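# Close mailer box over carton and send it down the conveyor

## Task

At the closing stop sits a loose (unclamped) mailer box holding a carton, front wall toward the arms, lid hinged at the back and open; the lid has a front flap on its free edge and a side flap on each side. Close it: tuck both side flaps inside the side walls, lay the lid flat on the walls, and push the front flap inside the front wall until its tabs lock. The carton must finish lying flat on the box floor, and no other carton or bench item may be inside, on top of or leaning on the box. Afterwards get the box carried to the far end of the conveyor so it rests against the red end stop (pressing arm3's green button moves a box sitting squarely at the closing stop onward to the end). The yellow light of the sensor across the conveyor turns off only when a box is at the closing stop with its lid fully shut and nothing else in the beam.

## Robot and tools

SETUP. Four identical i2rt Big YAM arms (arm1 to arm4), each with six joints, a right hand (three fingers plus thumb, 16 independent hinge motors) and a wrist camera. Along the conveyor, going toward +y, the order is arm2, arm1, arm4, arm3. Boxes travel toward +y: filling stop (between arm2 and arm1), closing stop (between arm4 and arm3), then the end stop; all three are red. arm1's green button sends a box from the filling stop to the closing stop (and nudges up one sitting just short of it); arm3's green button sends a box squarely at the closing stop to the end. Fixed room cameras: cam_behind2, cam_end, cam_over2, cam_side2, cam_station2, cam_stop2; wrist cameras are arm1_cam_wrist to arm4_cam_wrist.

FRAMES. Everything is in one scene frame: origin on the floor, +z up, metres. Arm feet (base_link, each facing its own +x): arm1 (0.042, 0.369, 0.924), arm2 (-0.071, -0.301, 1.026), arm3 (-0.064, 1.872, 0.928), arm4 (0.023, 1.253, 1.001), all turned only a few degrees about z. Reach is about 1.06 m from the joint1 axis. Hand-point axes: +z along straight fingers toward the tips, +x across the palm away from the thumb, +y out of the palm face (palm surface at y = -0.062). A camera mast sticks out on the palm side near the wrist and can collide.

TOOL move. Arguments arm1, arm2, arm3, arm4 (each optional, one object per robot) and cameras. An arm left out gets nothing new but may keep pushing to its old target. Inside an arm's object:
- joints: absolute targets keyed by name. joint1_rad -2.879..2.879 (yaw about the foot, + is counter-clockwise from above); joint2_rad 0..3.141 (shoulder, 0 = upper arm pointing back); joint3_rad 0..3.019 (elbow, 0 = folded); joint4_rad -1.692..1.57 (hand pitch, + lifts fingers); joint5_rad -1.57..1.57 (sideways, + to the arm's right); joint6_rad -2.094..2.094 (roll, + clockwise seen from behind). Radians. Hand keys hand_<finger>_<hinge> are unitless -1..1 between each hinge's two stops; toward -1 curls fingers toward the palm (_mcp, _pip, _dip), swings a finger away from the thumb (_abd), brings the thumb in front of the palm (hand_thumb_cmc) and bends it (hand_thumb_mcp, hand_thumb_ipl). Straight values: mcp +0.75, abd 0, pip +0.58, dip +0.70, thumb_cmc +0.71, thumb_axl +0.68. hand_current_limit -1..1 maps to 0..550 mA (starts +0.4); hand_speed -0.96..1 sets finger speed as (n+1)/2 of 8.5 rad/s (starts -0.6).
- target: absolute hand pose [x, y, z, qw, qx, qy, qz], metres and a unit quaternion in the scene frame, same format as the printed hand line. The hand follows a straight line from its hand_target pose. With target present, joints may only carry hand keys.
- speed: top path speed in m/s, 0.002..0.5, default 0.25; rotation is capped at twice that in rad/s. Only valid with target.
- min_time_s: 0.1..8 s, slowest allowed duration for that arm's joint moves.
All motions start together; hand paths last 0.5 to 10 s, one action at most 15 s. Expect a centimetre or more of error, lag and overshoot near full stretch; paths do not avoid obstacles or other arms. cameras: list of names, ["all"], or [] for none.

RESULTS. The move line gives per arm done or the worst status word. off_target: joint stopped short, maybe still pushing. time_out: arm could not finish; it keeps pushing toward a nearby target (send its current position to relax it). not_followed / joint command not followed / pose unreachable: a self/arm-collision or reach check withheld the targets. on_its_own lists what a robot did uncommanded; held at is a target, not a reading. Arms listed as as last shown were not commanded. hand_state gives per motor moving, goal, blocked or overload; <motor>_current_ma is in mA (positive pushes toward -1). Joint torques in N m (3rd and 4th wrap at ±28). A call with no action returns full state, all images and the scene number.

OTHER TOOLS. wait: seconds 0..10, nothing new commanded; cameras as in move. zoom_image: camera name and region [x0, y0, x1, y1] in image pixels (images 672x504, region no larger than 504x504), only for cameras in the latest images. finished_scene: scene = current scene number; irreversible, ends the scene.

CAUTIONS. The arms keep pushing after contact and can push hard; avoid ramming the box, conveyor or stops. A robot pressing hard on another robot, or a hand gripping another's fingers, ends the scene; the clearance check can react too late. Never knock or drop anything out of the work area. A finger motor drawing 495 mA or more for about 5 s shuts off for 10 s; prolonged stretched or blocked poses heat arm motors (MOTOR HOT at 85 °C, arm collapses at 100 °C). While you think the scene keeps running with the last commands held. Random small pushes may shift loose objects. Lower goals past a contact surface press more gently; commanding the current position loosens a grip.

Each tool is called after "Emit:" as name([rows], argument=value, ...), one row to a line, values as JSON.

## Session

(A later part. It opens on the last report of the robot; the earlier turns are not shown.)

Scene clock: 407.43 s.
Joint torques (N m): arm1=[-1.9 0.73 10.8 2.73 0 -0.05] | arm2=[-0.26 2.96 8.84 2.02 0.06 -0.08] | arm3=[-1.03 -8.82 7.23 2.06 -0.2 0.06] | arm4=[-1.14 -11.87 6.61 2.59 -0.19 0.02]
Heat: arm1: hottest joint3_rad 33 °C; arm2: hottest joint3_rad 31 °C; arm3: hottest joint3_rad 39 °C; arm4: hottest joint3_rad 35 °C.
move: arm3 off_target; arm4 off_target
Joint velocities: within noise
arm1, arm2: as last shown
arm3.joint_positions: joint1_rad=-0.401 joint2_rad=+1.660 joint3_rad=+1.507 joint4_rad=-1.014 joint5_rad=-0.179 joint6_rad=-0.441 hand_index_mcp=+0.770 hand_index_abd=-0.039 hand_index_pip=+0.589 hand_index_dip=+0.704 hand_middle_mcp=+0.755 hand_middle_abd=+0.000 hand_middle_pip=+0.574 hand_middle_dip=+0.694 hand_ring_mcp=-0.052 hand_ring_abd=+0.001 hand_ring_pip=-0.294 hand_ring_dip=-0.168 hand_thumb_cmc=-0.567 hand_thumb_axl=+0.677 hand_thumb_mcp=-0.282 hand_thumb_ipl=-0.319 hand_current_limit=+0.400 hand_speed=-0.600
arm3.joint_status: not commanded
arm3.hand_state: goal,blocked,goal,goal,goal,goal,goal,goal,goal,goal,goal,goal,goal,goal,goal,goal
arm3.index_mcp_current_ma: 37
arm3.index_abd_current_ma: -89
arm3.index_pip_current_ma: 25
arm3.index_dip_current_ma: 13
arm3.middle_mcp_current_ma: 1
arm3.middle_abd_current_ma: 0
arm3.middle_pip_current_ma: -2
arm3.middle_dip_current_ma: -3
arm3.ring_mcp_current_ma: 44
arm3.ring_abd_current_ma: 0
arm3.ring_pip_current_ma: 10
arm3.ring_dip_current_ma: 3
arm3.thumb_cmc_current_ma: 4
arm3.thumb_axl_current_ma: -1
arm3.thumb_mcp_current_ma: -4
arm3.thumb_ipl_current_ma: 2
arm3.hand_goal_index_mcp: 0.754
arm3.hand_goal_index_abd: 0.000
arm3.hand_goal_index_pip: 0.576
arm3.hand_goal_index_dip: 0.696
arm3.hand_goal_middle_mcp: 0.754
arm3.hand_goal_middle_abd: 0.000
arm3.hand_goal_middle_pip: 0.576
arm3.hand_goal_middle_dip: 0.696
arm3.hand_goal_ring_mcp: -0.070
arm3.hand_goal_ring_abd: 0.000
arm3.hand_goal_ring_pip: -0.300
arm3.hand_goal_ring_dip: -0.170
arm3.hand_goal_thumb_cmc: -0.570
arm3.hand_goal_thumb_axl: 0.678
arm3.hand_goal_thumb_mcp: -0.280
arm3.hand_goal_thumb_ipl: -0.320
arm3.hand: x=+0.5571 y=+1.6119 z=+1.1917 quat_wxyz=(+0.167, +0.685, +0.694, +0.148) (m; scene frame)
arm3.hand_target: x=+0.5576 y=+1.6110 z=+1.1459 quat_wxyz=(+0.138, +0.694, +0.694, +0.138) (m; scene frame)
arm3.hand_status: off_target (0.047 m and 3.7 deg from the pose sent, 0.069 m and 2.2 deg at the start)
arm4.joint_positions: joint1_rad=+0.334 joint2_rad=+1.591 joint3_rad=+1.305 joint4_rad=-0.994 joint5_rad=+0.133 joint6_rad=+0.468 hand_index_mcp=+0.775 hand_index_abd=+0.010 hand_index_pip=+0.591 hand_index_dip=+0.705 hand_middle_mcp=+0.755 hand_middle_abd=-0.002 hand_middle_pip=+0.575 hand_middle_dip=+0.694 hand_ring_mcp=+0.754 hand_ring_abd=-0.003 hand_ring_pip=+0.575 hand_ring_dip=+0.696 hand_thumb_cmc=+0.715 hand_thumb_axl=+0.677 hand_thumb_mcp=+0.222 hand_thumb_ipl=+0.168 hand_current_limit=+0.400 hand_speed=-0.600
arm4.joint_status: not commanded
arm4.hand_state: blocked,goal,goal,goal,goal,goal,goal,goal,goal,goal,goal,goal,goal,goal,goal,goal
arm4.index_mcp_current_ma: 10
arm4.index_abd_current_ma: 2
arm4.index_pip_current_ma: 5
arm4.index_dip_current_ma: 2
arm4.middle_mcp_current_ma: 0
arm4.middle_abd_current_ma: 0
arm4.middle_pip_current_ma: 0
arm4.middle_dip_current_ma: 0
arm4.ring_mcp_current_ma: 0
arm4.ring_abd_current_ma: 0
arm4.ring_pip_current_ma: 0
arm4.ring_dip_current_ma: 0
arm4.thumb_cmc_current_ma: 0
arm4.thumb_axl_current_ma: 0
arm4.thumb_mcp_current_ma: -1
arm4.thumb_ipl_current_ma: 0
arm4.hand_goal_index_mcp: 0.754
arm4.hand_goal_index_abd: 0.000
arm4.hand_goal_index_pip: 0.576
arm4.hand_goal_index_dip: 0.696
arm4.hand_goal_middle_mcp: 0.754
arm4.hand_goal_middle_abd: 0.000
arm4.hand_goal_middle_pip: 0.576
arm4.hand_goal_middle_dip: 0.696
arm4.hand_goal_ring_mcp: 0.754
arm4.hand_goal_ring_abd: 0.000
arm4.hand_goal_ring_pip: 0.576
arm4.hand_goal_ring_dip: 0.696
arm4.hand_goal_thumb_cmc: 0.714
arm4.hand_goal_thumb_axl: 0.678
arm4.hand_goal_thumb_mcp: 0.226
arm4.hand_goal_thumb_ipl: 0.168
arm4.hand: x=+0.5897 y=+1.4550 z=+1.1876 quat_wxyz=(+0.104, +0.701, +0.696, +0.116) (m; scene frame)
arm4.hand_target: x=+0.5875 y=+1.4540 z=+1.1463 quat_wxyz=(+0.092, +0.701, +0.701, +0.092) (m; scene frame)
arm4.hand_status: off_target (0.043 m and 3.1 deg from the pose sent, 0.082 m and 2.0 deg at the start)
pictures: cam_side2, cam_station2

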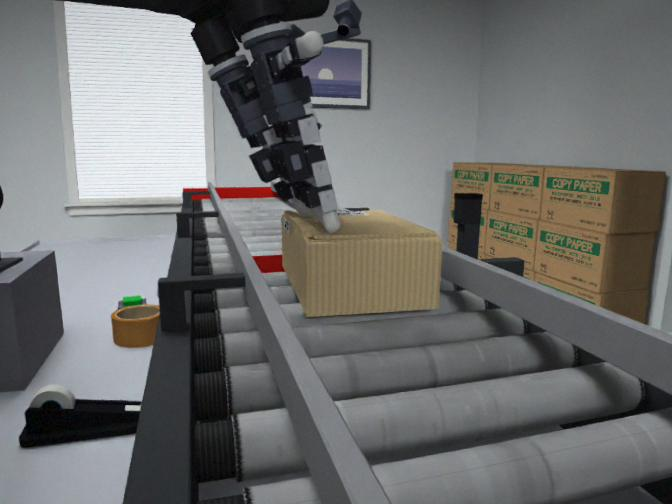

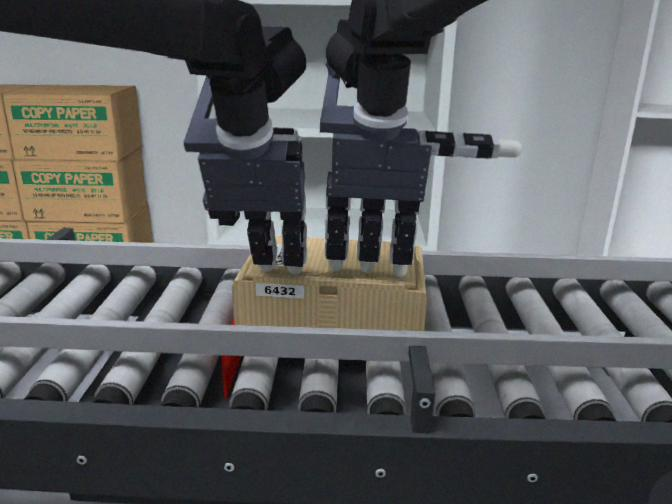

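Emit:
move(arm3={"target": [0.562, 1.612, 1.25, 0.1379, 0.6935, 0.6935, 0.1379], "speed": 0.15}, arm4={"target": [0.597, 1.457, 1.26, 0.0923, 0.7011, 0.7011, 0.0923], "speed": 0.15})

Emit:
move(arm3={"target": [0.45, 1.68, 1.33, 0.1379, 0.6935, 0.6935, 0.1379], "speed": 0.25}, arm4={"target": [0.45, 1.36, 1.33, 0.0923, 0.7011, 0.7011, 0.0923], "speed": 0.25}, cameras=["cam_side2", "cam_station2", "cam_over2", "cam_stop2", "cam_behind2", "arm3_cam_wrist", "arm4_cam_wrist"])

Scene clock: 413.60 s.
Joint torques (N m): arm1=[-1.9 0.67 10.8 2.71 0.01 -0.05] | arm2=[-0.26 2.96 8.85 2.02 0.05 -0.07] | arm3=[-0.73 -10.4 13.68 0.83 -0.19 0.09] | arm4=[-0.97 -15.79 14.82 0.55 0.12 0.03]
Heat: arm1: hottest joint3_rad 33 °C; arm2: hottest joint3_rad 31 °C; arm3: hottest joint3_rad 37 °C; arm4: hottest joint3_rad 34 °C.
move: arm3 off_target; arm4 off_target
Joint velocities: within noise
arm1, arm2: as last shown
arm3.joint_positions: joint1_rad=-0.401 joint2_rad=+1.665 joint3_rad=+1.686 joint4_rad=-1.255 joint5_rad=-0.179 joint6_rad=-0.439 hand_index_mcp=+0.754 hand_index_abd=-0.003 hand_index_pip=+0.574 hand_index_dip=+0.693 hand_middle_mcp=+0.754 hand_middle_abd=+0.003 hand_middle_pip=+0.574 hand_middle_dip=+0.693 hand_ring_mcp=-0.052 hand_ring_abd=+0.001 hand_ring_pip=-0.294 hand_ring_dip=-0.168 hand_thumb_cmc=-0.567 hand_thumb_axl=+0.677 hand_thumb_mcp=-0.282 hand_thumb_ipl=-0.319 hand_current_limit=+0.400 hand_speed=-0.600
arm3.joint_status: not commanded
arm3.hand_state: goal,goal,goal,goal,goal,goal,goal,goal,goal,goal,goal,goal,goal,goal,goal,goal
arm3.index_mcp_current_ma: 0
arm3.index_abd_current_ma: -3
arm3.index_pip_current_ma: -3
arm3.index_dip_current_ma: -3
arm3.middle_mcp_current_ma: 0
arm3.middle_abd_current_ma: 3
arm3.middle_pip_current_ma: -3
arm3.middle_dip_current_ma: -3
arm3.ring_mcp_current_ma: 44
arm3.ring_abd_current_ma: 0
arm3.ring_pip_current_ma: 10
arm3.ring_dip_current_ma: 3
arm3.thumb_cmc_current_ma: 4
arm3.thumb_axl_current_ma: -1
arm3.thumb_mcp_current_ma: -4
arm3.thumb_ipl_current_ma: 2
arm3.hand_goal_index_mcp: 0.754
arm3.hand_goal_index_abd: 0.000
arm3.hand_goal_index_pip: 0.576
arm3.hand_goal_index_dip: 0.696
arm3.hand_goal_middle_mcp: 0.754
arm3.hand_goal_middle_abd: 0.000
arm3.hand_goal_middle_pip: 0.576
arm3.hand_goal_middle_dip: 0.696
arm3.hand_goal_ring_mcp: -0.070
arm3.hand_goal_ring_abd: 0.000
arm3.hand_goal_ring_pip: -0.300
arm3.hand_goal_ring_dip: -0.170
arm3.hand_goal_thumb_cmc: -0.570
arm3.hand_goal_thumb_axl: 0.678
arm3.hand_goal_thumb_mcp: -0.280
arm3.hand_goal_thumb_ipl: -0.320
arm3.hand: x=+0.5503 y=+1.6154 z=+1.2456 quat_wxyz=(+0.135, +0.692, +0.696, +0.138) (m; scene frame)
arm3.hand_target: x=+0.5615 y=+1.6121 z=+1.2498 quat_wxyz=(+0.138, +0.694, +0.693, +0.138) (m; scene frame)
arm3.hand_status: off_target (0.013 m and 0.4 deg from the pose sent, 0.058 m and 3.7 deg at the start)
arm4.joint_positions: joint1_rad=+0.334 joint2_rad=+1.592 joint3_rad=+1.467 joint4_rad=-1.247 joint5_rad=+0.124 joint6_rad=+0.465 hand_index_mcp=+0.753 hand_index_abd=-0.003 hand_index_pip=+0.574 hand_index_dip=+0.694 hand_middle_mcp=+0.753 hand_middle_abd=-0.002 hand_middle_pip=+0.574 hand_middle_dip=+0.694 hand_ring_mcp=+0.753 hand_ring_abd=-0.003 hand_ring_pip=+0.574 hand_ring_dip=+0.695 hand_thumb_cmc=+0.715 hand_thumb_axl=+0.677 hand_thumb_mcp=+0.222 hand_thumb_ipl=+0.168 hand_current_limit=+0.400 hand_speed=-0.600
arm4.joint_status: not commanded
arm4.hand_state: goal,goal,goal,goal,goal,goal,goal,goal,goal,goal,goal,goal,goal,goal,goal,goal
arm4.index_mcp_current_ma: 0
arm4.index_abd_current_ma: 0
arm4.index_pip_current_ma: 0
arm4.index_dip_current_ma: 0
arm4.middle_mcp_current_ma: 0
arm4.middle_abd_current_ma: 0
arm4.middle_pip_current_ma: 0
arm4.middle_dip_current_ma: 0
arm4.ring_mcp_current_ma: 0
arm4.ring_abd_current_ma: 0
arm4.ring_pip_current_ma: 0
arm4.ring_dip_current_ma: 0
arm4.thumb_cmc_current_ma: 0
arm4.thumb_axl_current_ma: 0
arm4.thumb_mcp_current_ma: -1
arm4.thumb_ipl_current_ma: 0
arm4.hand_goal_index_mcp: 0.754
arm4.hand_goal_index_abd: 0.000
arm4.hand_goal_index_pip: 0.576
arm4.hand_goal_index_dip: 0.696
arm4.hand_goal_middle_mcp: 0.754
arm4.hand_goal_middle_abd: 0.000
arm4.hand_goal_middle_pip: 0.576
arm4.hand_goal_middle_dip: 0.696
arm4.hand_goal_ring_mcp: 0.754
arm4.hand_goal_ring_abd: 0.000
arm4.hand_goal_ring_pip: 0.576
arm4.hand_goal_ring_dip: 0.696
arm4.hand_goal_thumb_cmc: 0.714
arm4.hand_goal_thumb_axl: 0.678
arm4.hand_goal_thumb_mcp: 0.226
arm4.hand_goal_thumb_ipl: 0.168
arm4.hand: x=+0.5832 y=+1.4533 z=+1.2360 quat_wxyz=(+0.087, +0.702, +0.703, +0.073) (m; scene frame)
arm4.hand_target: x=+0.5958 y=+1.4565 z=+1.2600 quat_wxyz=(+0.093, +0.701, +0.701, +0.093) (m; scene frame)
arm4.hand_status: off_target (0.028 m and 2.3 deg from the pose sent, 0.073 m and 3.1 deg at the start)
pictures: none

Scene clock: 415.20 s.
Joint torques (N m): arm1=[-1.85 0.67 10.8 2.71 0 -0.05] | arm2=[-0.26 2.96 8.84 2 0.06 -0.07] | arm3=[-0.32 -7.94 9.13 0.94 -0.15 0.09] | arm4=[-1.38 -8.7 9.37 0.51 0.12 -0.08]
Heat: arm1: hottest joint3_rad 33 °C; arm2: hottest joint3_rad 31 °C; arm3: hottest joint3_rad 37 °C; arm4: hottest joint3_rad 34 °C.
move: arm3 done; arm4 done
Joint velocities: within noise
arm1, arm2: as last shown
arm3.joint_positions: joint1_rad=-0.377 joint2_rad=+1.371 joint3_rad=+1.589 joint4_rad=-1.424 joint5_rad=-0.170 joint6_rad=-0.415 hand_index_mcp=+0.755 hand_index_abd=-0.003 hand_index_pip=+0.574 hand_index_dip=+0.693 hand_middle_mcp=+0.755 hand_middle_abd=+0.003 hand_middle_pip=+0.574 hand_middle_dip=+0.693 hand_ring_mcp=-0.052 hand_ring_abd=+0.001 hand_ring_pip=-0.294 hand_ring_dip=-0.168 hand_thumb_cmc=-0.567 hand_thumb_axl=+0.677 hand_thumb_mcp=-0.282 hand_thumb_ipl=-0.319 hand_current_limit=+0.400 hand_speed=-0.600
arm3.joint_status: not commanded
arm3.hand_state: goal,goal,goal,goal,goal,goal,goal,goal,goal,goal,goal,goal,goal,goal,goal,goal
arm3.index_mcp_current_ma: 1
arm3.index_abd_current_ma: -3
arm3.index_pip_current_ma: -3
arm3.index_dip_current_ma: -3
arm3.middle_mcp_current_ma: 1
arm3.middle_abd_current_ma: 3
arm3.middle_pip_current_ma: -3
arm3.middle_dip_current_ma: -3
arm3.ring_mcp_current_ma: 44
arm3.ring_abd_current_ma: 0
arm3.ring_pip_current_ma: 10
arm3.ring_dip_current_ma: 3
arm3.thumb_cmc_current_ma: 4
arm3.thumb_axl_current_ma: -1
arm3.thumb_mcp_current_ma: -4
arm3.thumb_ipl_current_ma: 2
arm3.hand_goal_index_mcp: 0.754
arm3.hand_goal_index_abd: 0.000
arm3.hand_goal_index_pip: 0.576
arm3.hand_goal_index_dip: 0.696
arm3.hand_goal_middle_mcp: 0.754
arm3.hand_goal_middle_abd: 0.000
arm3.hand_goal_middle_pip: 0.576
arm3.hand_goal_middle_dip: 0.696
arm3.hand_goal_ring_mcp: -0.070
arm3.hand_goal_ring_abd: 0.000
arm3.hand_goal_ring_pip: -0.300
arm3.hand_goal_ring_dip: -0.170
arm3.hand_goal_thumb_cmc: -0.570
arm3.hand_goal_thumb_axl: 0.678
arm3.hand_goal_thumb_mcp: -0.280
arm3.hand_goal_thumb_ipl: -0.320
arm3.hand: x=+0.4503 y=+1.6771 z=+1.3367 quat_wxyz=(+0.147, +0.690, +0.694, +0.142) (m; scene frame)
arm3.hand_target: x=+0.4500 y=+1.6801 z=+1.3302 quat_wxyz=(+0.138, +0.693, +0.694, +0.138) (m; scene frame)
arm3.hand_status: done (0.007 m and 1.2 deg from the pose sent, 0.146 m and 0.4 deg at the start)
arm4.joint_positions: joint1_rad=+0.283 joint2_rad=+1.144 joint3_rad=+1.271 joint4_rad=-1.431 joint5_rad=+0.109 joint6_rad=+0.409 hand_index_mcp=+0.754 hand_index_abd=-0.002 hand_index_pip=+0.574 hand_index_dip=+0.694 hand_middle_mcp=+0.754 hand_middle_abd=-0.002 hand_middle_pip=+0.574 hand_middle_dip=+0.694 hand_ring_mcp=+0.754 hand_ring_abd=-0.003 hand_ring_pip=+0.574 hand_ring_dip=+0.695 hand_thumb_cmc=+0.715 hand_thumb_axl=+0.677 hand_thumb_mcp=+0.222 hand_thumb_ipl=+0.168 hand_current_limit=+0.400 hand_speed=-0.600
arm4.joint_status: not commanded
arm4.hand_state: goal,goal,goal,goal,goal,goal,goal,goal,goal,goal,goal,goal,goal,goal,goal,goal
arm4.index_mcp_current_ma: 0
arm4.index_abd_current_ma: 0
arm4.index_pip_current_ma: 0
arm4.index_dip_current_ma: 0
arm4.middle_mcp_current_ma: 0
arm4.middle_abd_current_ma: 0
arm4.middle_pip_current_ma: 0
arm4.middle_dip_current_ma: 0
arm4.ring_mcp_current_ma: 0
arm4.ring_abd_current_ma: 0
arm4.ring_pip_current_ma: 0
arm4.ring_dip_current_ma: 0
arm4.thumb_cmc_current_ma: 0
arm4.thumb_axl_current_ma: 0
arm4.thumb_mcp_current_ma: -1
arm4.thumb_ipl_current_ma: 0
arm4.hand_goal_index_mcp: 0.754
arm4.hand_goal_index_abd: 0.000
arm4.hand_goal_index_pip: 0.576
arm4.hand_goal_index_dip: 0.696
arm4.hand_goal_middle_mcp: 0.754
arm4.hand_goal_middle_abd: 0.000
arm4.hand_goal_middle_pip: 0.576
arm4.hand_goal_middle_dip: 0.696
arm4.hand_goal_ring_mcp: 0.754
arm4.hand_goal_ring_abd: 0.000
arm4.hand_goal_ring_pip: 0.576
arm4.hand_goal_ring_dip: 0.696
arm4.hand_goal_thumb_cmc: 0.714
arm4.hand_goal_thumb_axl: 0.678
arm4.hand_goal_thumb_mcp: 0.226
arm4.hand_goal_thumb_ipl: 0.168
arm4.hand: x=+0.4517 y=+1.3664 z=+1.3357 quat_wxyz=(+0.096, +0.698, +0.702, +0.102) (m; scene frame)
arm4.hand_target: x=+0.4500 y=+1.3600 z=+1.3300 quat_wxyz=(+0.092, +0.701, +0.701, +0.092) (m; scene frame)
arm4.hand_status: done (0.009 m and 1.3 deg from the pose sent, 0.188 m and 2.3 deg at the start)
pictures: arm3_cam_wrist, arm4_cam_wrist, cam_behind2, cam_over2, cam_side2, cam_station2, cam_stop2
camera_calibration:
arm3_cam_wrist: T_world_to_cam=[[0.551427, -0.797401, 0.245112, 0.798227], [-0.802169, -0.426168, 0.418218, 0.476057], [-0.229029, -0.427237, -0.874651, 2.11298], [0, 0, 0, 1]] pos_world=[0.425647, 1.74213, 1.45336]
arm4_cam_wrist: T_world_to_cam=[[0.63529, -0.742247, 0.213253, 0.467042], [-0.692516, -0.425313, 0.582692, 0.0642566], [-0.341802, -0.517859, -0.784215, 2.03828], [0, 0, 0, 1]] pos_world=[0.444479, 1.42953, 1.46141]

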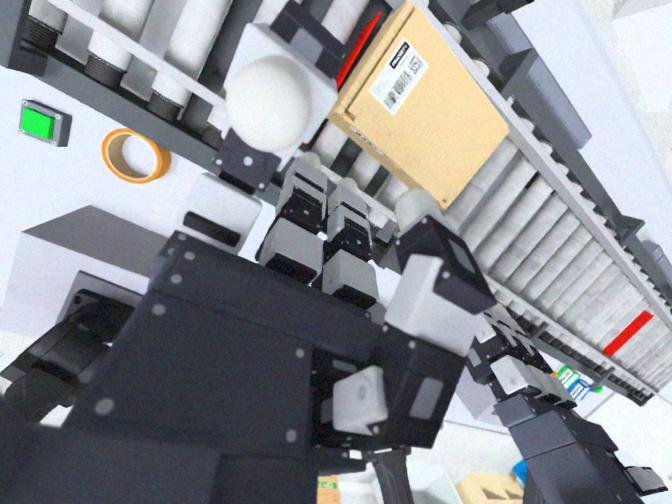

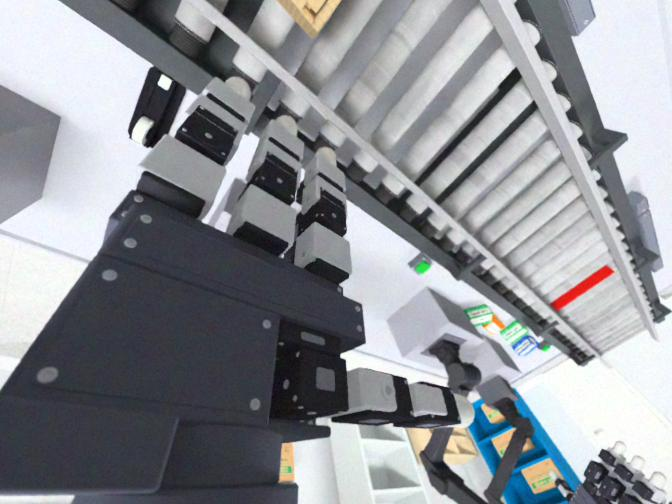

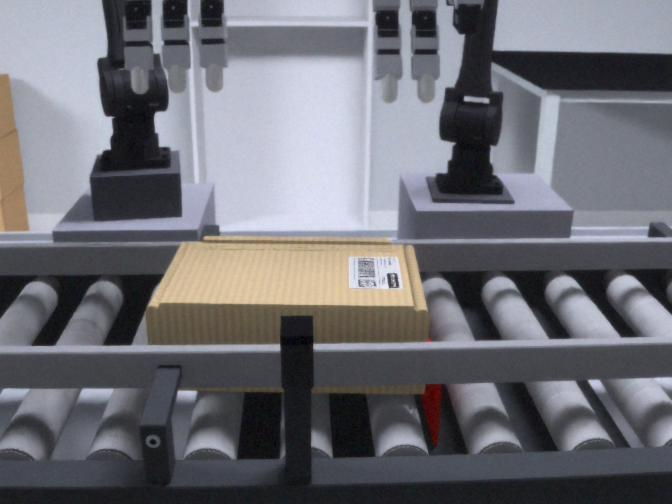

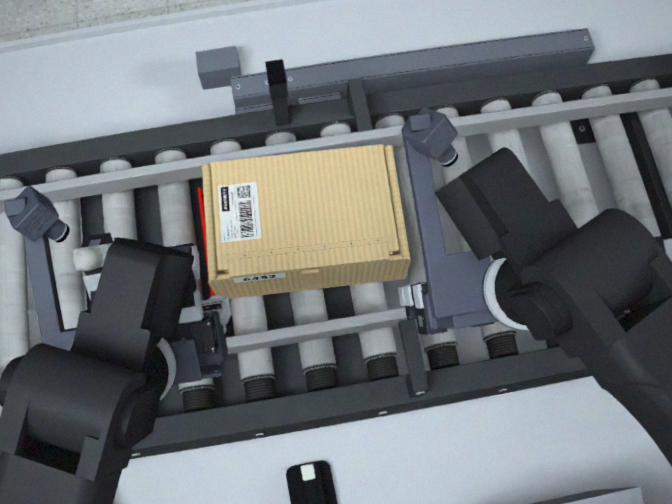

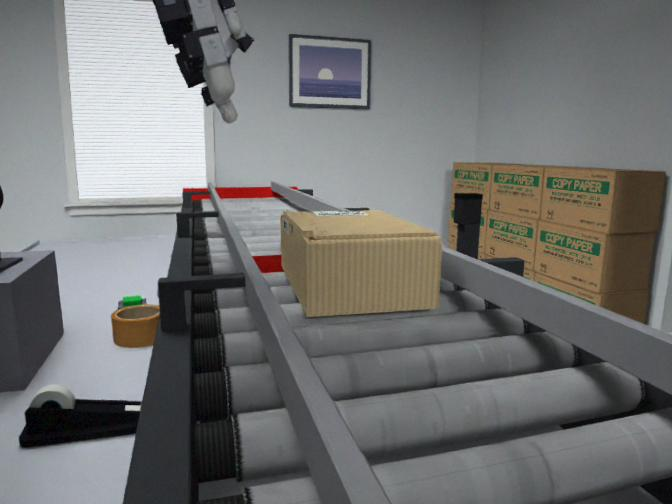

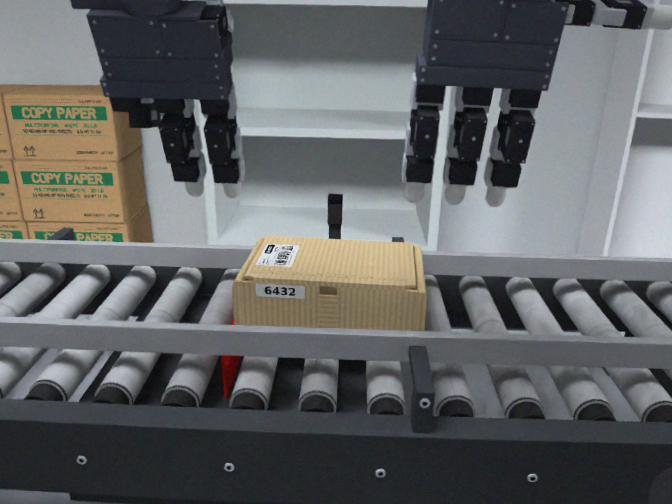

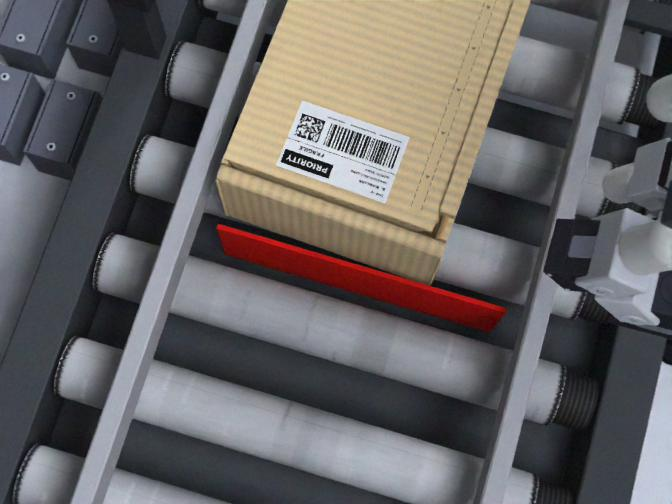

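Emit:
zoom_image(camera="cam_station2", region=[215, 220, 445, 350])

Emit:
zoom_image(camera="cam_over2", region=[180, 120, 430, 320])

Emit:
zoom_image(camera="cam_side2", region=[265, 195, 455, 330])

Emit:
zoom_image(camera="cam_stop2", region=[180, 60, 560, 360])

Emit:
zoom_image(camera="arm3_cam_wrist", region=[10, 80, 190, 210])

Scaled by 2.191 from the camera's 672x504 image, which has a finer 960x720 frame.

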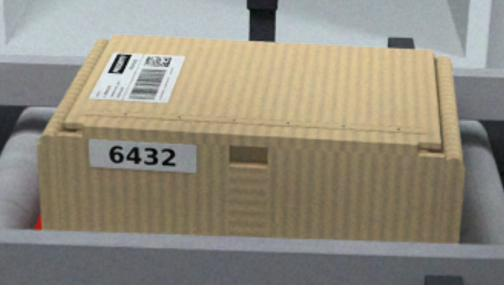

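Scaled by 2.016 from the camera's 672x504 image, which has a finer 960x720 frame.

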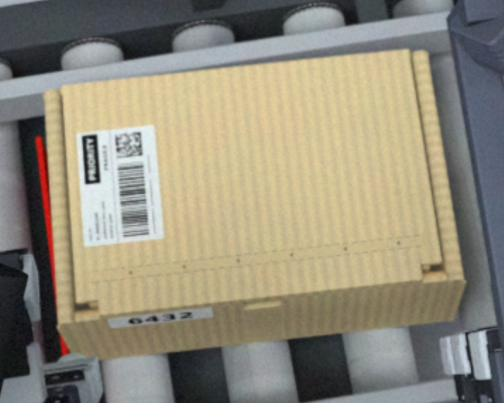

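Scaled by 2.653 from the camera's 672x504 image, which has a finer 960x720 frame.

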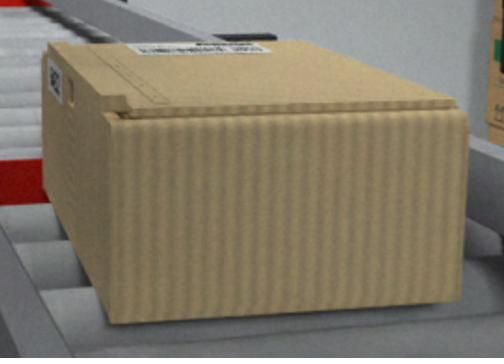

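Scaled by 1.326 from the camera's 672x504 image, which has a finer 960x720 frame.

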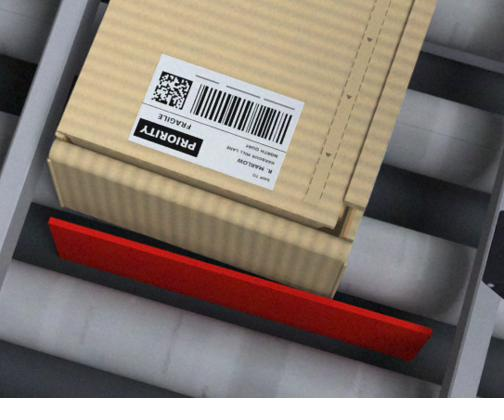

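Scaled by 2.800 from the camera's 672x504 image, which has a finer 960x720 frame.

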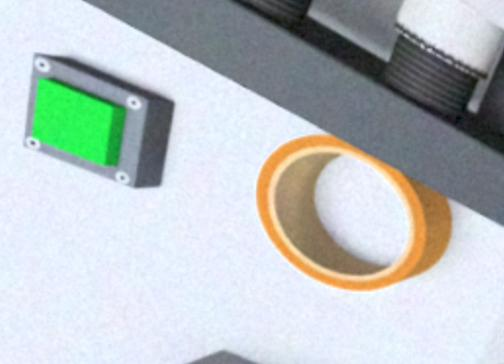

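Emit:
move(arm3={"target": [0.25, 2.08, 1.20, 0, 0.3827, 0.9239, 0], "speed": 0.35, "joints": {"hand_middle_mcp": -0.07, "hand_middle_pip": -0.3, "hand_middle_dip": -0.17}}, cameras=["arm3_cam_wrist", "cam_end"])

Emit:
move(arm3={"target": [0.220, 2.205, 0.98, 0, 0.3827, 0.9239, 0], "speed": 0.25}, cameras=["arm3_cam_wrist", "cam_end"])

Scene clock: 454.83 s.
Joint torques (N m): arm1=[-1.9 0.73 10.81 2.73 0 -0.05] | arm2=[-0.32 2.96 8.84 2 0.06 -0.07] | arm3=[-0.5 -2.61 9.17 0.43 -0.01 0.1] | arm4=[-1.61 -8.7 9.22 0.76 0.14 -0.01]
Heat: arm1: hottest joint3_rad 33 °C; arm2: hottest joint3_rad 31 °C; arm3: hottest joint3_rad 36 °C; arm4: hottest joint3_rad 34 °C.
move: arm3 done
Joint velocities: within noise
arm1, arm2, arm4: as last shown
arm3.joint_positions: joint1_rad=+0.642 joint2_rad=+1.082 joint3_rad=+1.149 joint4_rad=-1.621 joint5_rad=-0.015 joint6_rad=-0.214 hand_index_mcp=+0.755 hand_index_abd=-0.003 hand_index_pip=+0.574 hand_index_dip=+0.693 hand_middle_mcp=-0.052 hand_middle_abd=+0.003 hand_middle_pip=-0.293 hand_middle_dip=-0.167 hand_ring_mcp=-0.052 hand_ring_abd=+0.001 hand_ring_pip=-0.294 hand_ring_dip=-0.168 hand_thumb_cmc=-0.568 hand_thumb_axl=+0.677 hand_thumb_mcp=-0.282 hand_thumb_ipl=-0.319 hand_current_limit=+0.400 hand_speed=-0.600
arm3.joint_status: all done
arm3.hand_state: goal,goal,goal,goal,goal,goal,goal,goal,goal,goal,goal,goal,goal,goal,goal,goal
arm3.index_mcp_current_ma: 1
arm3.index_abd_current_ma: -3
arm3.index_pip_current_ma: -3
arm3.index_dip_current_ma: -3
arm3.middle_mcp_current_ma: 43
arm3.middle_abd_current_ma: 3
arm3.middle_pip_current_ma: 11
arm3.middle_dip_current_ma: 4
arm3.ring_mcp_current_ma: 43
arm3.ring_abd_current_ma: 0
arm3.ring_pip_current_ma: 10
arm3.ring_dip_current_ma: 3
arm3.thumb_cmc_current_ma: 2
arm3.thumb_axl_current_ma: -1
arm3.thumb_mcp_current_ma: -4
arm3.thumb_ipl_current_ma: 2
arm3.hand_goal_index_mcp: 0.754
arm3.hand_goal_index_abd: 0.000
arm3.hand_goal_index_pip: 0.576
arm3.hand_goal_index_dip: 0.696
arm3.hand_goal_middle_mcp: -0.070
arm3.hand_goal_middle_abd: 0.000
arm3.hand_goal_middle_pip: -0.300
arm3.hand_goal_middle_dip: -0.170
arm3.hand_goal_ring_mcp: -0.070
arm3.hand_goal_ring_abd: 0.000
arm3.hand_goal_ring_pip: -0.300
arm3.hand_goal_ring_dip: -0.170
arm3.hand_goal_thumb_cmc: -0.570
arm3.hand_goal_thumb_axl: 0.678
arm3.hand_goal_thumb_mcp: -0.280
arm3.hand_goal_thumb_ipl: -0.320
arm3.hand: x=+0.2501 y=+2.0787 z=+1.2053 quat_wxyz=(+0.005, +0.380, +0.925, +0.009) (m; scene frame)
arm3.hand_target: x=+0.2499 y=+2.0800 z=+1.2000 quat_wxyz=(+0.000, +0.383, +0.924, +0.000) (m; scene frame)
arm3.hand_status: done (0.005 m and 1.2 deg from the pose sent, 0.470 m and 50.2 deg at the start)
pictures: arm3_cam_wrist, cam_end
camera_calibration:
arm3_cam_wrist: T_world_to_cam=[[0.990097, -0.139753, 0.0132703, 0.0637324], [-0.110118, -0.714544, 0.69087, 0.639193], [-0.0870691, -0.68549, -0.722858, 2.44209], [0, 0, 0, 1]] pos_world=[0.219916, 2.13967, 1.32284]

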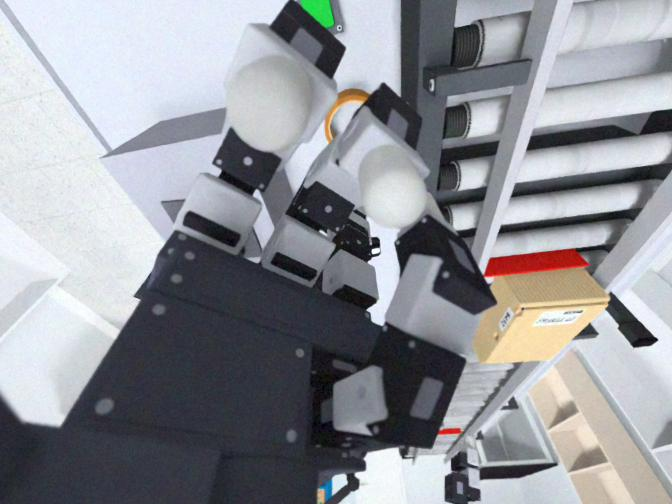

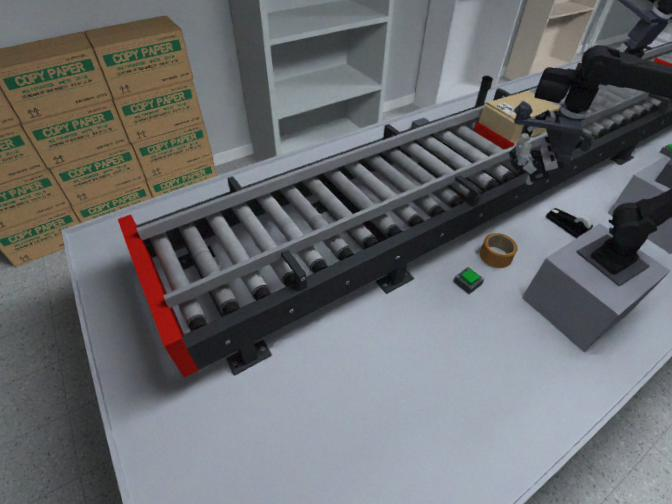

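Scene clock: 456.80 s.
Joint torques (N m): arm1=[-1.9 0.67 10.81 2.7 0 -0.05] | arm2=[-0.26 2.96 8.84 2.02 0.06 -0.08] | arm3=[-0.67 -5.6 7.72 0.95 0.06 0.07] | arm4=[-1.61 -8.59 9.24 0.79 0.1 -0.02]
Heat: arm1: hottest joint3_rad 33 °C; arm2: hottest joint3_rad 31 °C; arm3: hottest joint3_rad 36 °C; arm4: hottest joint3_rad 34 °C.
move: arm3 done
Joint velocities: within noise
arm1, arm2, arm4: as last shown
arm3.joint_positions: joint1_rad=+0.999 joint2_rad=+1.421 joint3_rad=+0.840 joint4_rad=-0.982 joint5_rad=-0.015 joint6_rad=+0.142 hand_index_mcp=+0.755 hand_index_abd=-0.002 hand_index_pip=+0.574 hand_index_dip=+0.693 hand_middle_mcp=-0.053 hand_middle_abd=+0.003 hand_middle_pip=-0.293 hand_middle_dip=-0.167 hand_ring_mcp=-0.053 hand_ring_abd=+0.001 hand_ring_pip=-0.294 hand_ring_dip=-0.168 hand_thumb_cmc=-0.568 hand_thumb_axl=+0.677 hand_thumb_mcp=-0.282 hand_thumb_ipl=-0.319 hand_current_limit=+0.400 hand_speed=-0.600
arm3.joint_status: not commanded
arm3.hand_state: goal,goal,goal,goal,goal,goal,goal,goal,goal,goal,goal,goal,goal,goal,goal,goal
arm3.index_mcp_current_ma: 1
arm3.index_abd_current_ma: -3
arm3.index_pip_current_ma: -3
arm3.index_dip_current_ma: -3
arm3.middle_mcp_current_ma: 39
arm3.middle_abd_current_ma: 3
arm3.middle_pip_current_ma: 11
arm3.middle_dip_current_ma: 4
arm3.ring_mcp_current_ma: 40
arm3.ring_abd_current_ma: 0
arm3.ring_pip_current_ma: 10
arm3.ring_dip_current_ma: 3
arm3.thumb_cmc_current_ma: 2
arm3.thumb_axl_current_ma: -1
arm3.thumb_mcp_current_ma: -4
arm3.thumb_ipl_current_ma: 2
arm3.hand_goal_index_mcp: 0.754
arm3.hand_goal_index_abd: 0.000
arm3.hand_goal_index_pip: 0.576
arm3.hand_goal_index_dip: 0.696
arm3.hand_goal_middle_mcp: -0.070
arm3.hand_goal_middle_abd: 0.000
arm3.hand_goal_middle_pip: -0.300
arm3.hand_goal_middle_dip: -0.170
arm3.hand_goal_ring_mcp: -0.070
arm3.hand_goal_ring_abd: 0.000
arm3.hand_goal_ring_pip: -0.300
arm3.hand_goal_ring_dip: -0.170
arm3.hand_goal_thumb_cmc: -0.570
arm3.hand_goal_thumb_axl: 0.678
arm3.hand_goal_thumb_mcp: -0.280
arm3.hand_goal_thumb_ipl: -0.320
arm3.hand: x=+0.2197 y=+2.2028 z=+0.9858 quat_wxyz=(+0.000, +0.380, +0.925, +0.003) (m; scene frame)
arm3.hand_target: x=+0.2199 y=+2.2049 z=+0.9801 quat_wxyz=(+0.000, +0.383, +0.924, +0.000) (m; scene frame)
arm3.hand_status: done (0.006 m and 0.5 deg from the pose sent, 0.260 m and 1.2 deg at the start)
pictures: arm3_cam_wrist, cam_end
camera_calibration:
arm3_cam_wrist: T_world_to_cam=[[0.990391, -0.138288, 0.00132108, 0.122554], [-0.1001, -0.710239, 0.696807, 0.858725], [-0.095422, -0.690244, -0.717257, 2.37264], [0, 0, 0, 1]] pos_world=[0.190984, 2.26455, 1.10326]

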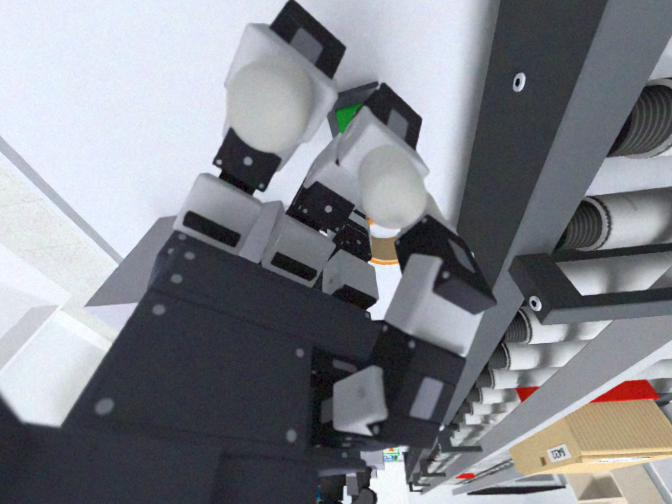

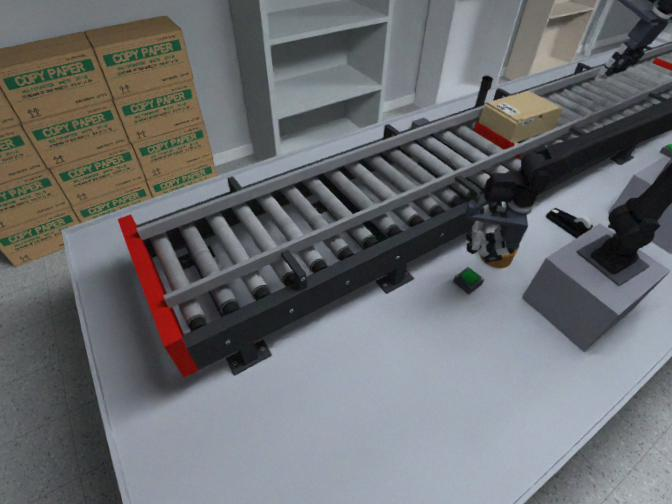

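Emit:
zoom_image(camera="arm3_cam_wrist", region=[280, 50, 440, 250])

Emit:
zoom_image(camera="cam_end", region=[420, 200, 560, 310])

Scaled by 2.520 from the camera's 672x504 image, which has a finer 960x720 frame.

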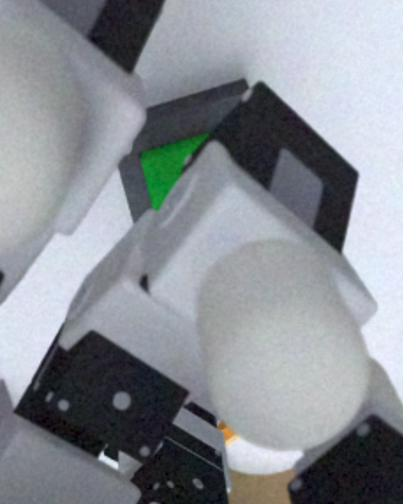

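Scaled by 3.600 from the camera's 672x504 image, which has a finer 960x720 frame.

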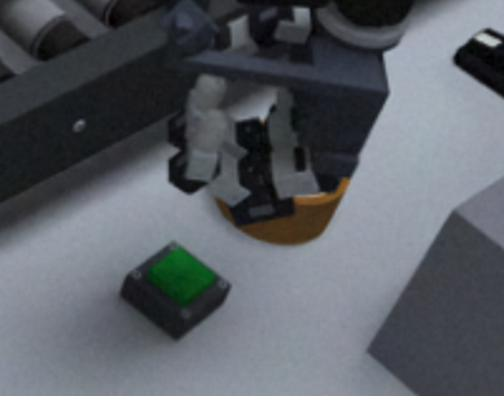

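Emit:
move(arm3={"target": [0.236, 2.226, 0.905, 0, 0.3827, 0.9239, 0], "speed": 0.2}, cameras=["arm3_cam_wrist", "cam_end", "cam_over2"])

Emit:
zoom_image(camera="cam_end", region=[420, 200, 560, 310])

Emit:
zoom_image(camera="arm3_cam_wrist", region=[280, 50, 440, 250])

Scene clock: 478.90 s.
Joint torques (N m): arm1=[-1.79 0.67 10.8 2.71 0 -0.05] | arm2=[-0.26 2.96 8.84 2.02 0.05 -0.07] | arm3=[-0.73 -7.18 6.95 1.1 0.05 0.09] | arm4=[-2.14 -8.53 9.33 0.69 0.13 -0.01]
Heat: arm1: hottest joint3_rad 33 °C; arm2: hottest joint3_rad 31 °C; arm3: hottest joint3_rad 32 °C; arm4: hottest joint3_rad 34 °C.
move: arm3 done
Joint velocities: within noise
arm1, arm2, arm4: as last shown
arm3.joint_positions: joint1_rad=+0.999 joint2_rad=+1.630 joint3_rad=+0.829 joint4_rad=-0.766 joint5_rad=-0.015 joint6_rad=+0.143 hand_index_mcp=+0.755 hand_index_abd=-0.002 hand_index_pip=+0.574 hand_index_dip=+0.693 hand_middle_mcp=-0.053 hand_middle_abd=+0.003 hand_middle_pip=-0.293 hand_middle_dip=-0.167 hand_ring_mcp=-0.053 hand_ring_abd=+0.001 hand_ring_pip=-0.294 hand_ring_dip=-0.168 hand_thumb_cmc=-0.568 hand_thumb_axl=+0.677 hand_thumb_mcp=-0.282 hand_thumb_ipl=-0.319 hand_current_limit=+0.400 hand_speed=-0.600
arm3.joint_status: not commanded
arm3.hand_state: goal,goal,goal,goal,goal,goal,goal,goal,goal,goal,goal,goal,goal,goal,goal,goal
arm3.index_mcp_current_ma: 1
arm3.index_abd_current_ma: -3
arm3.index_pip_current_ma: -3
arm3.index_dip_current_ma: -3
arm3.middle_mcp_current_ma: 39
arm3.middle_abd_current_ma: 3
arm3.middle_pip_current_ma: 11
arm3.middle_dip_current_ma: 4
arm3.ring_mcp_current_ma: 40
arm3.ring_abd_current_ma: 0
arm3.ring_pip_current_ma: 10
arm3.ring_dip_current_ma: 3
arm3.thumb_cmc_current_ma: 2
arm3.thumb_axl_current_ma: -1
arm3.thumb_mcp_current_ma: -4
arm3.thumb_ipl_current_ma: 2
arm3.hand_goal_index_mcp: 0.754
arm3.hand_goal_index_abd: 0.000
arm3.hand_goal_index_pip: 0.576
arm3.hand_goal_index_dip: 0.696
arm3.hand_goal_middle_mcp: -0.070
arm3.hand_goal_middle_abd: 0.000
arm3.hand_goal_middle_pip: -0.300
arm3.hand_goal_middle_dip: -0.170
arm3.hand_goal_ring_mcp: -0.070
arm3.hand_goal_ring_abd: 0.000
arm3.hand_goal_ring_pip: -0.300
arm3.hand_goal_ring_dip: -0.170
arm3.hand_goal_thumb_cmc: -0.570
arm3.hand_goal_thumb_axl: 0.678
arm3.hand_goal_thumb_mcp: -0.280
arm3.hand_goal_thumb_ipl: -0.320
arm3.hand: x=+0.2356 y=+2.2223 z=+0.9101 quat_wxyz=(-0.001, +0.381, +0.925, +0.001) (m; scene frame)
arm3.hand_target: x=+0.2360 y=+2.2259 z=+0.9051 quat_wxyz=(+0.000, +0.383, +0.924, +0.000) (m; scene frame)
arm3.hand_status: done (0.006 m and 0.3 deg from the pose sent, 0.086 m and 0.5 deg at the start)
pictures: arm3_cam_wrist, cam_end, cam_over2
camera_calibration:
arm3_cam_wrist: T_world_to_cam=[[0.990119, -0.140227, -0.000530727, 0.11566], [-0.099879, -0.707877, 0.699238, 0.919288], [-0.0984275, -0.692276, -0.714888, 2.33646], [0, 0, 0, 1]] pos_world=[0.207273, 2.28444, 1.02757]

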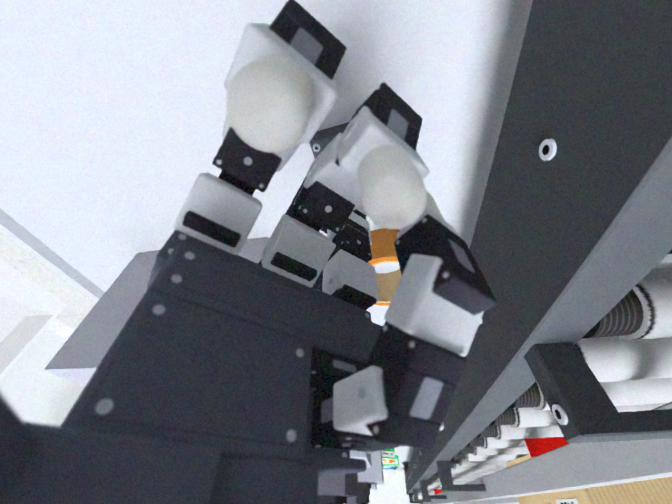

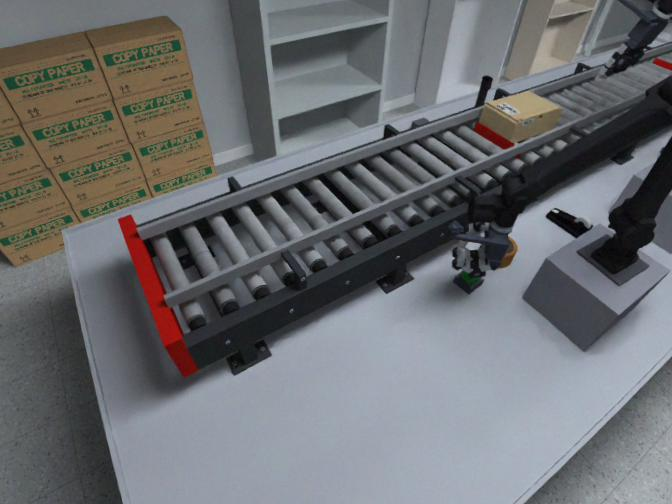

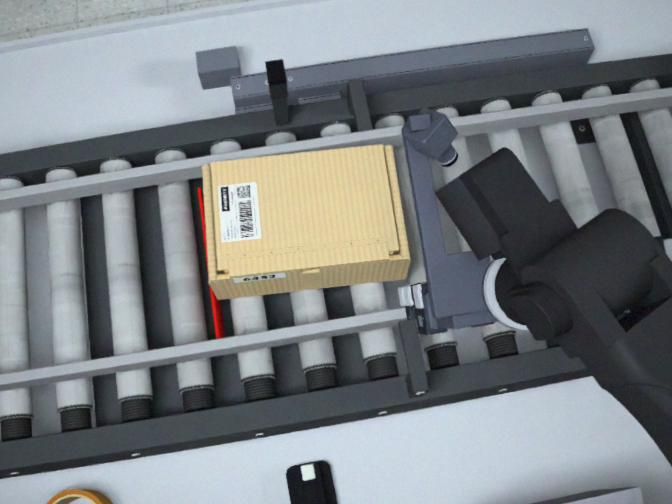

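Scaled by 3.600 from the camera's 672x504 image, which has a finer 960x720 frame.

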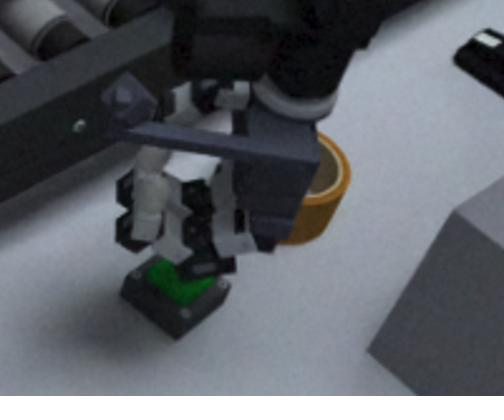

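Scaled by 2.520 from the camera's 672x504 image, which has a finer 960x720 frame.

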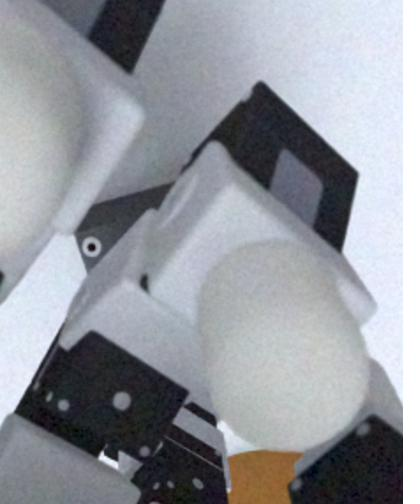

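Emit:
move(arm3={"target": [0.236, 2.228, 0.855, 0, 0.3827, 0.9239, 0], "speed": 0.08}, cameras=["cam_end", "cam_stop2"])

Emit:
zoom_image(camera="cam_end", region=[420, 200, 560, 310])

Scene clock: 488.40 s.
Joint torques (N m): arm1=[-1.9 0.67 10.78 2.73 0 -0.04] | arm2=[-0.26 2.96 8.84 2.02 0.05 -0.07] | arm3=[-0.56 -4.95 4.71 1.54 -0.19 0.05] | arm4=[-1.73 -8.53 9.22 0.69 0.14 -0.03]
Heat: arm1: hottest joint3_rad 33 °C; arm2: hottest joint3_rad 31 °C; arm3: hottest joint3_rad 31 °C; arm4: hottest joint3_rad 34 °C.
move: arm3 off_target
Joint velocities: within noise
arm1, arm2, arm4: as last shown
arm3.joint_positions: joint1_rad=+1.002 joint2_rad=+1.709 joint3_rad=+0.822 joint4_rad=-0.636 joint5_rad=-0.007 joint6_rad=+0.153 hand_index_mcp=+0.788 hand_index_abd=-0.003 hand_index_pip=+0.603 hand_index_dip=+0.710 hand_middle_mcp=-0.053 hand_middle_abd=+0.003 hand_middle_pip=-0.293 hand_middle_dip=-0.167 hand_ring_mcp=-0.053 hand_ring_abd=+0.001 hand_ring_pip=-0.294 hand_ring_dip=-0.168 hand_thumb_cmc=-0.568 hand_thumb_axl=+0.677 hand_thumb_mcp=-0.282 hand_thumb_ipl=-0.319 hand_current_limit=+0.400 hand_speed=-0.600
arm3.joint_status: not commanded
arm3.hand_state: blocked,goal,blocked,goal,goal,goal,goal,goal,goal,goal,goal,goal,goal,goal,goal,goal
arm3.index_mcp_current_ma: 95
arm3.index_abd_current_ma: -3
arm3.index_pip_current_ma: 66
arm3.index_dip_current_ma: 29
arm3.middle_mcp_current_ma: 39
arm3.middle_abd_current_ma: 3
arm3.middle_pip_current_ma: 11
arm3.middle_dip_current_ma: 4
arm3.ring_mcp_current_ma: 40
arm3.ring_abd_current_ma: 0
arm3.ring_pip_current_ma: 10
arm3.ring_dip_current_ma: 3
arm3.thumb_cmc_current_ma: 2
arm3.thumb_axl_current_ma: -1
arm3.thumb_mcp_current_ma: -4
arm3.thumb_ipl_current_ma: 2
arm3.hand_goal_index_mcp: 0.754
arm3.hand_goal_index_abd: 0.000
arm3.hand_goal_index_pip: 0.576
arm3.hand_goal_index_dip: 0.696
arm3.hand_goal_middle_mcp: -0.070
arm3.hand_goal_middle_abd: 0.000
arm3.hand_goal_middle_pip: -0.300
arm3.hand_goal_middle_dip: -0.170
arm3.hand_goal_ring_mcp: -0.070
arm3.hand_goal_ring_abd: 0.000
arm3.hand_goal_ring_pip: -0.300
arm3.hand_goal_ring_dip: -0.170
arm3.hand_goal_thumb_cmc: -0.570
arm3.hand_goal_thumb_axl: 0.678
arm3.hand_goal_thumb_mcp: -0.280
arm3.hand_goal_thumb_ipl: -0.320
arm3.hand: x=+0.2453 y=+2.2340 z=+0.8840 quat_wxyz=(+0.008, +0.383, +0.923, +0.022) (m; scene frame)
arm3.hand_target: x=+0.2351 y=+2.2265 z=+0.8567 quat_wxyz=(+0.000, +0.383, +0.924, +0.000) (m; scene frame)
arm3.hand_status: off_target (0.031 m and 2.7 deg from the pose sent, 0.055 m and 0.3 deg at the start)
pictures: cam_end, cam_stop2

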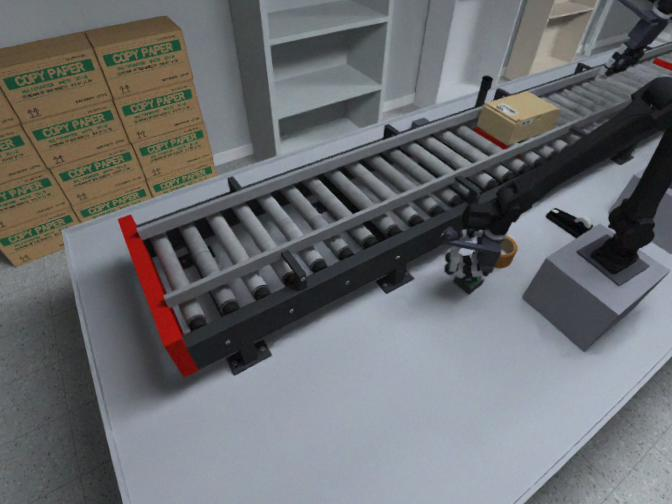

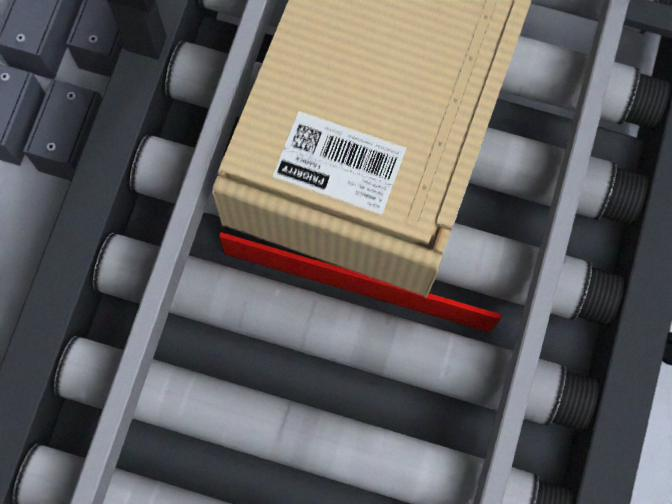

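Scaled by 3.600 from the camera's 672x504 image, which has a finer 960x720 frame.

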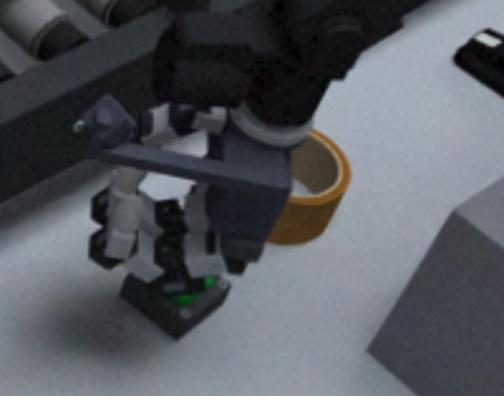

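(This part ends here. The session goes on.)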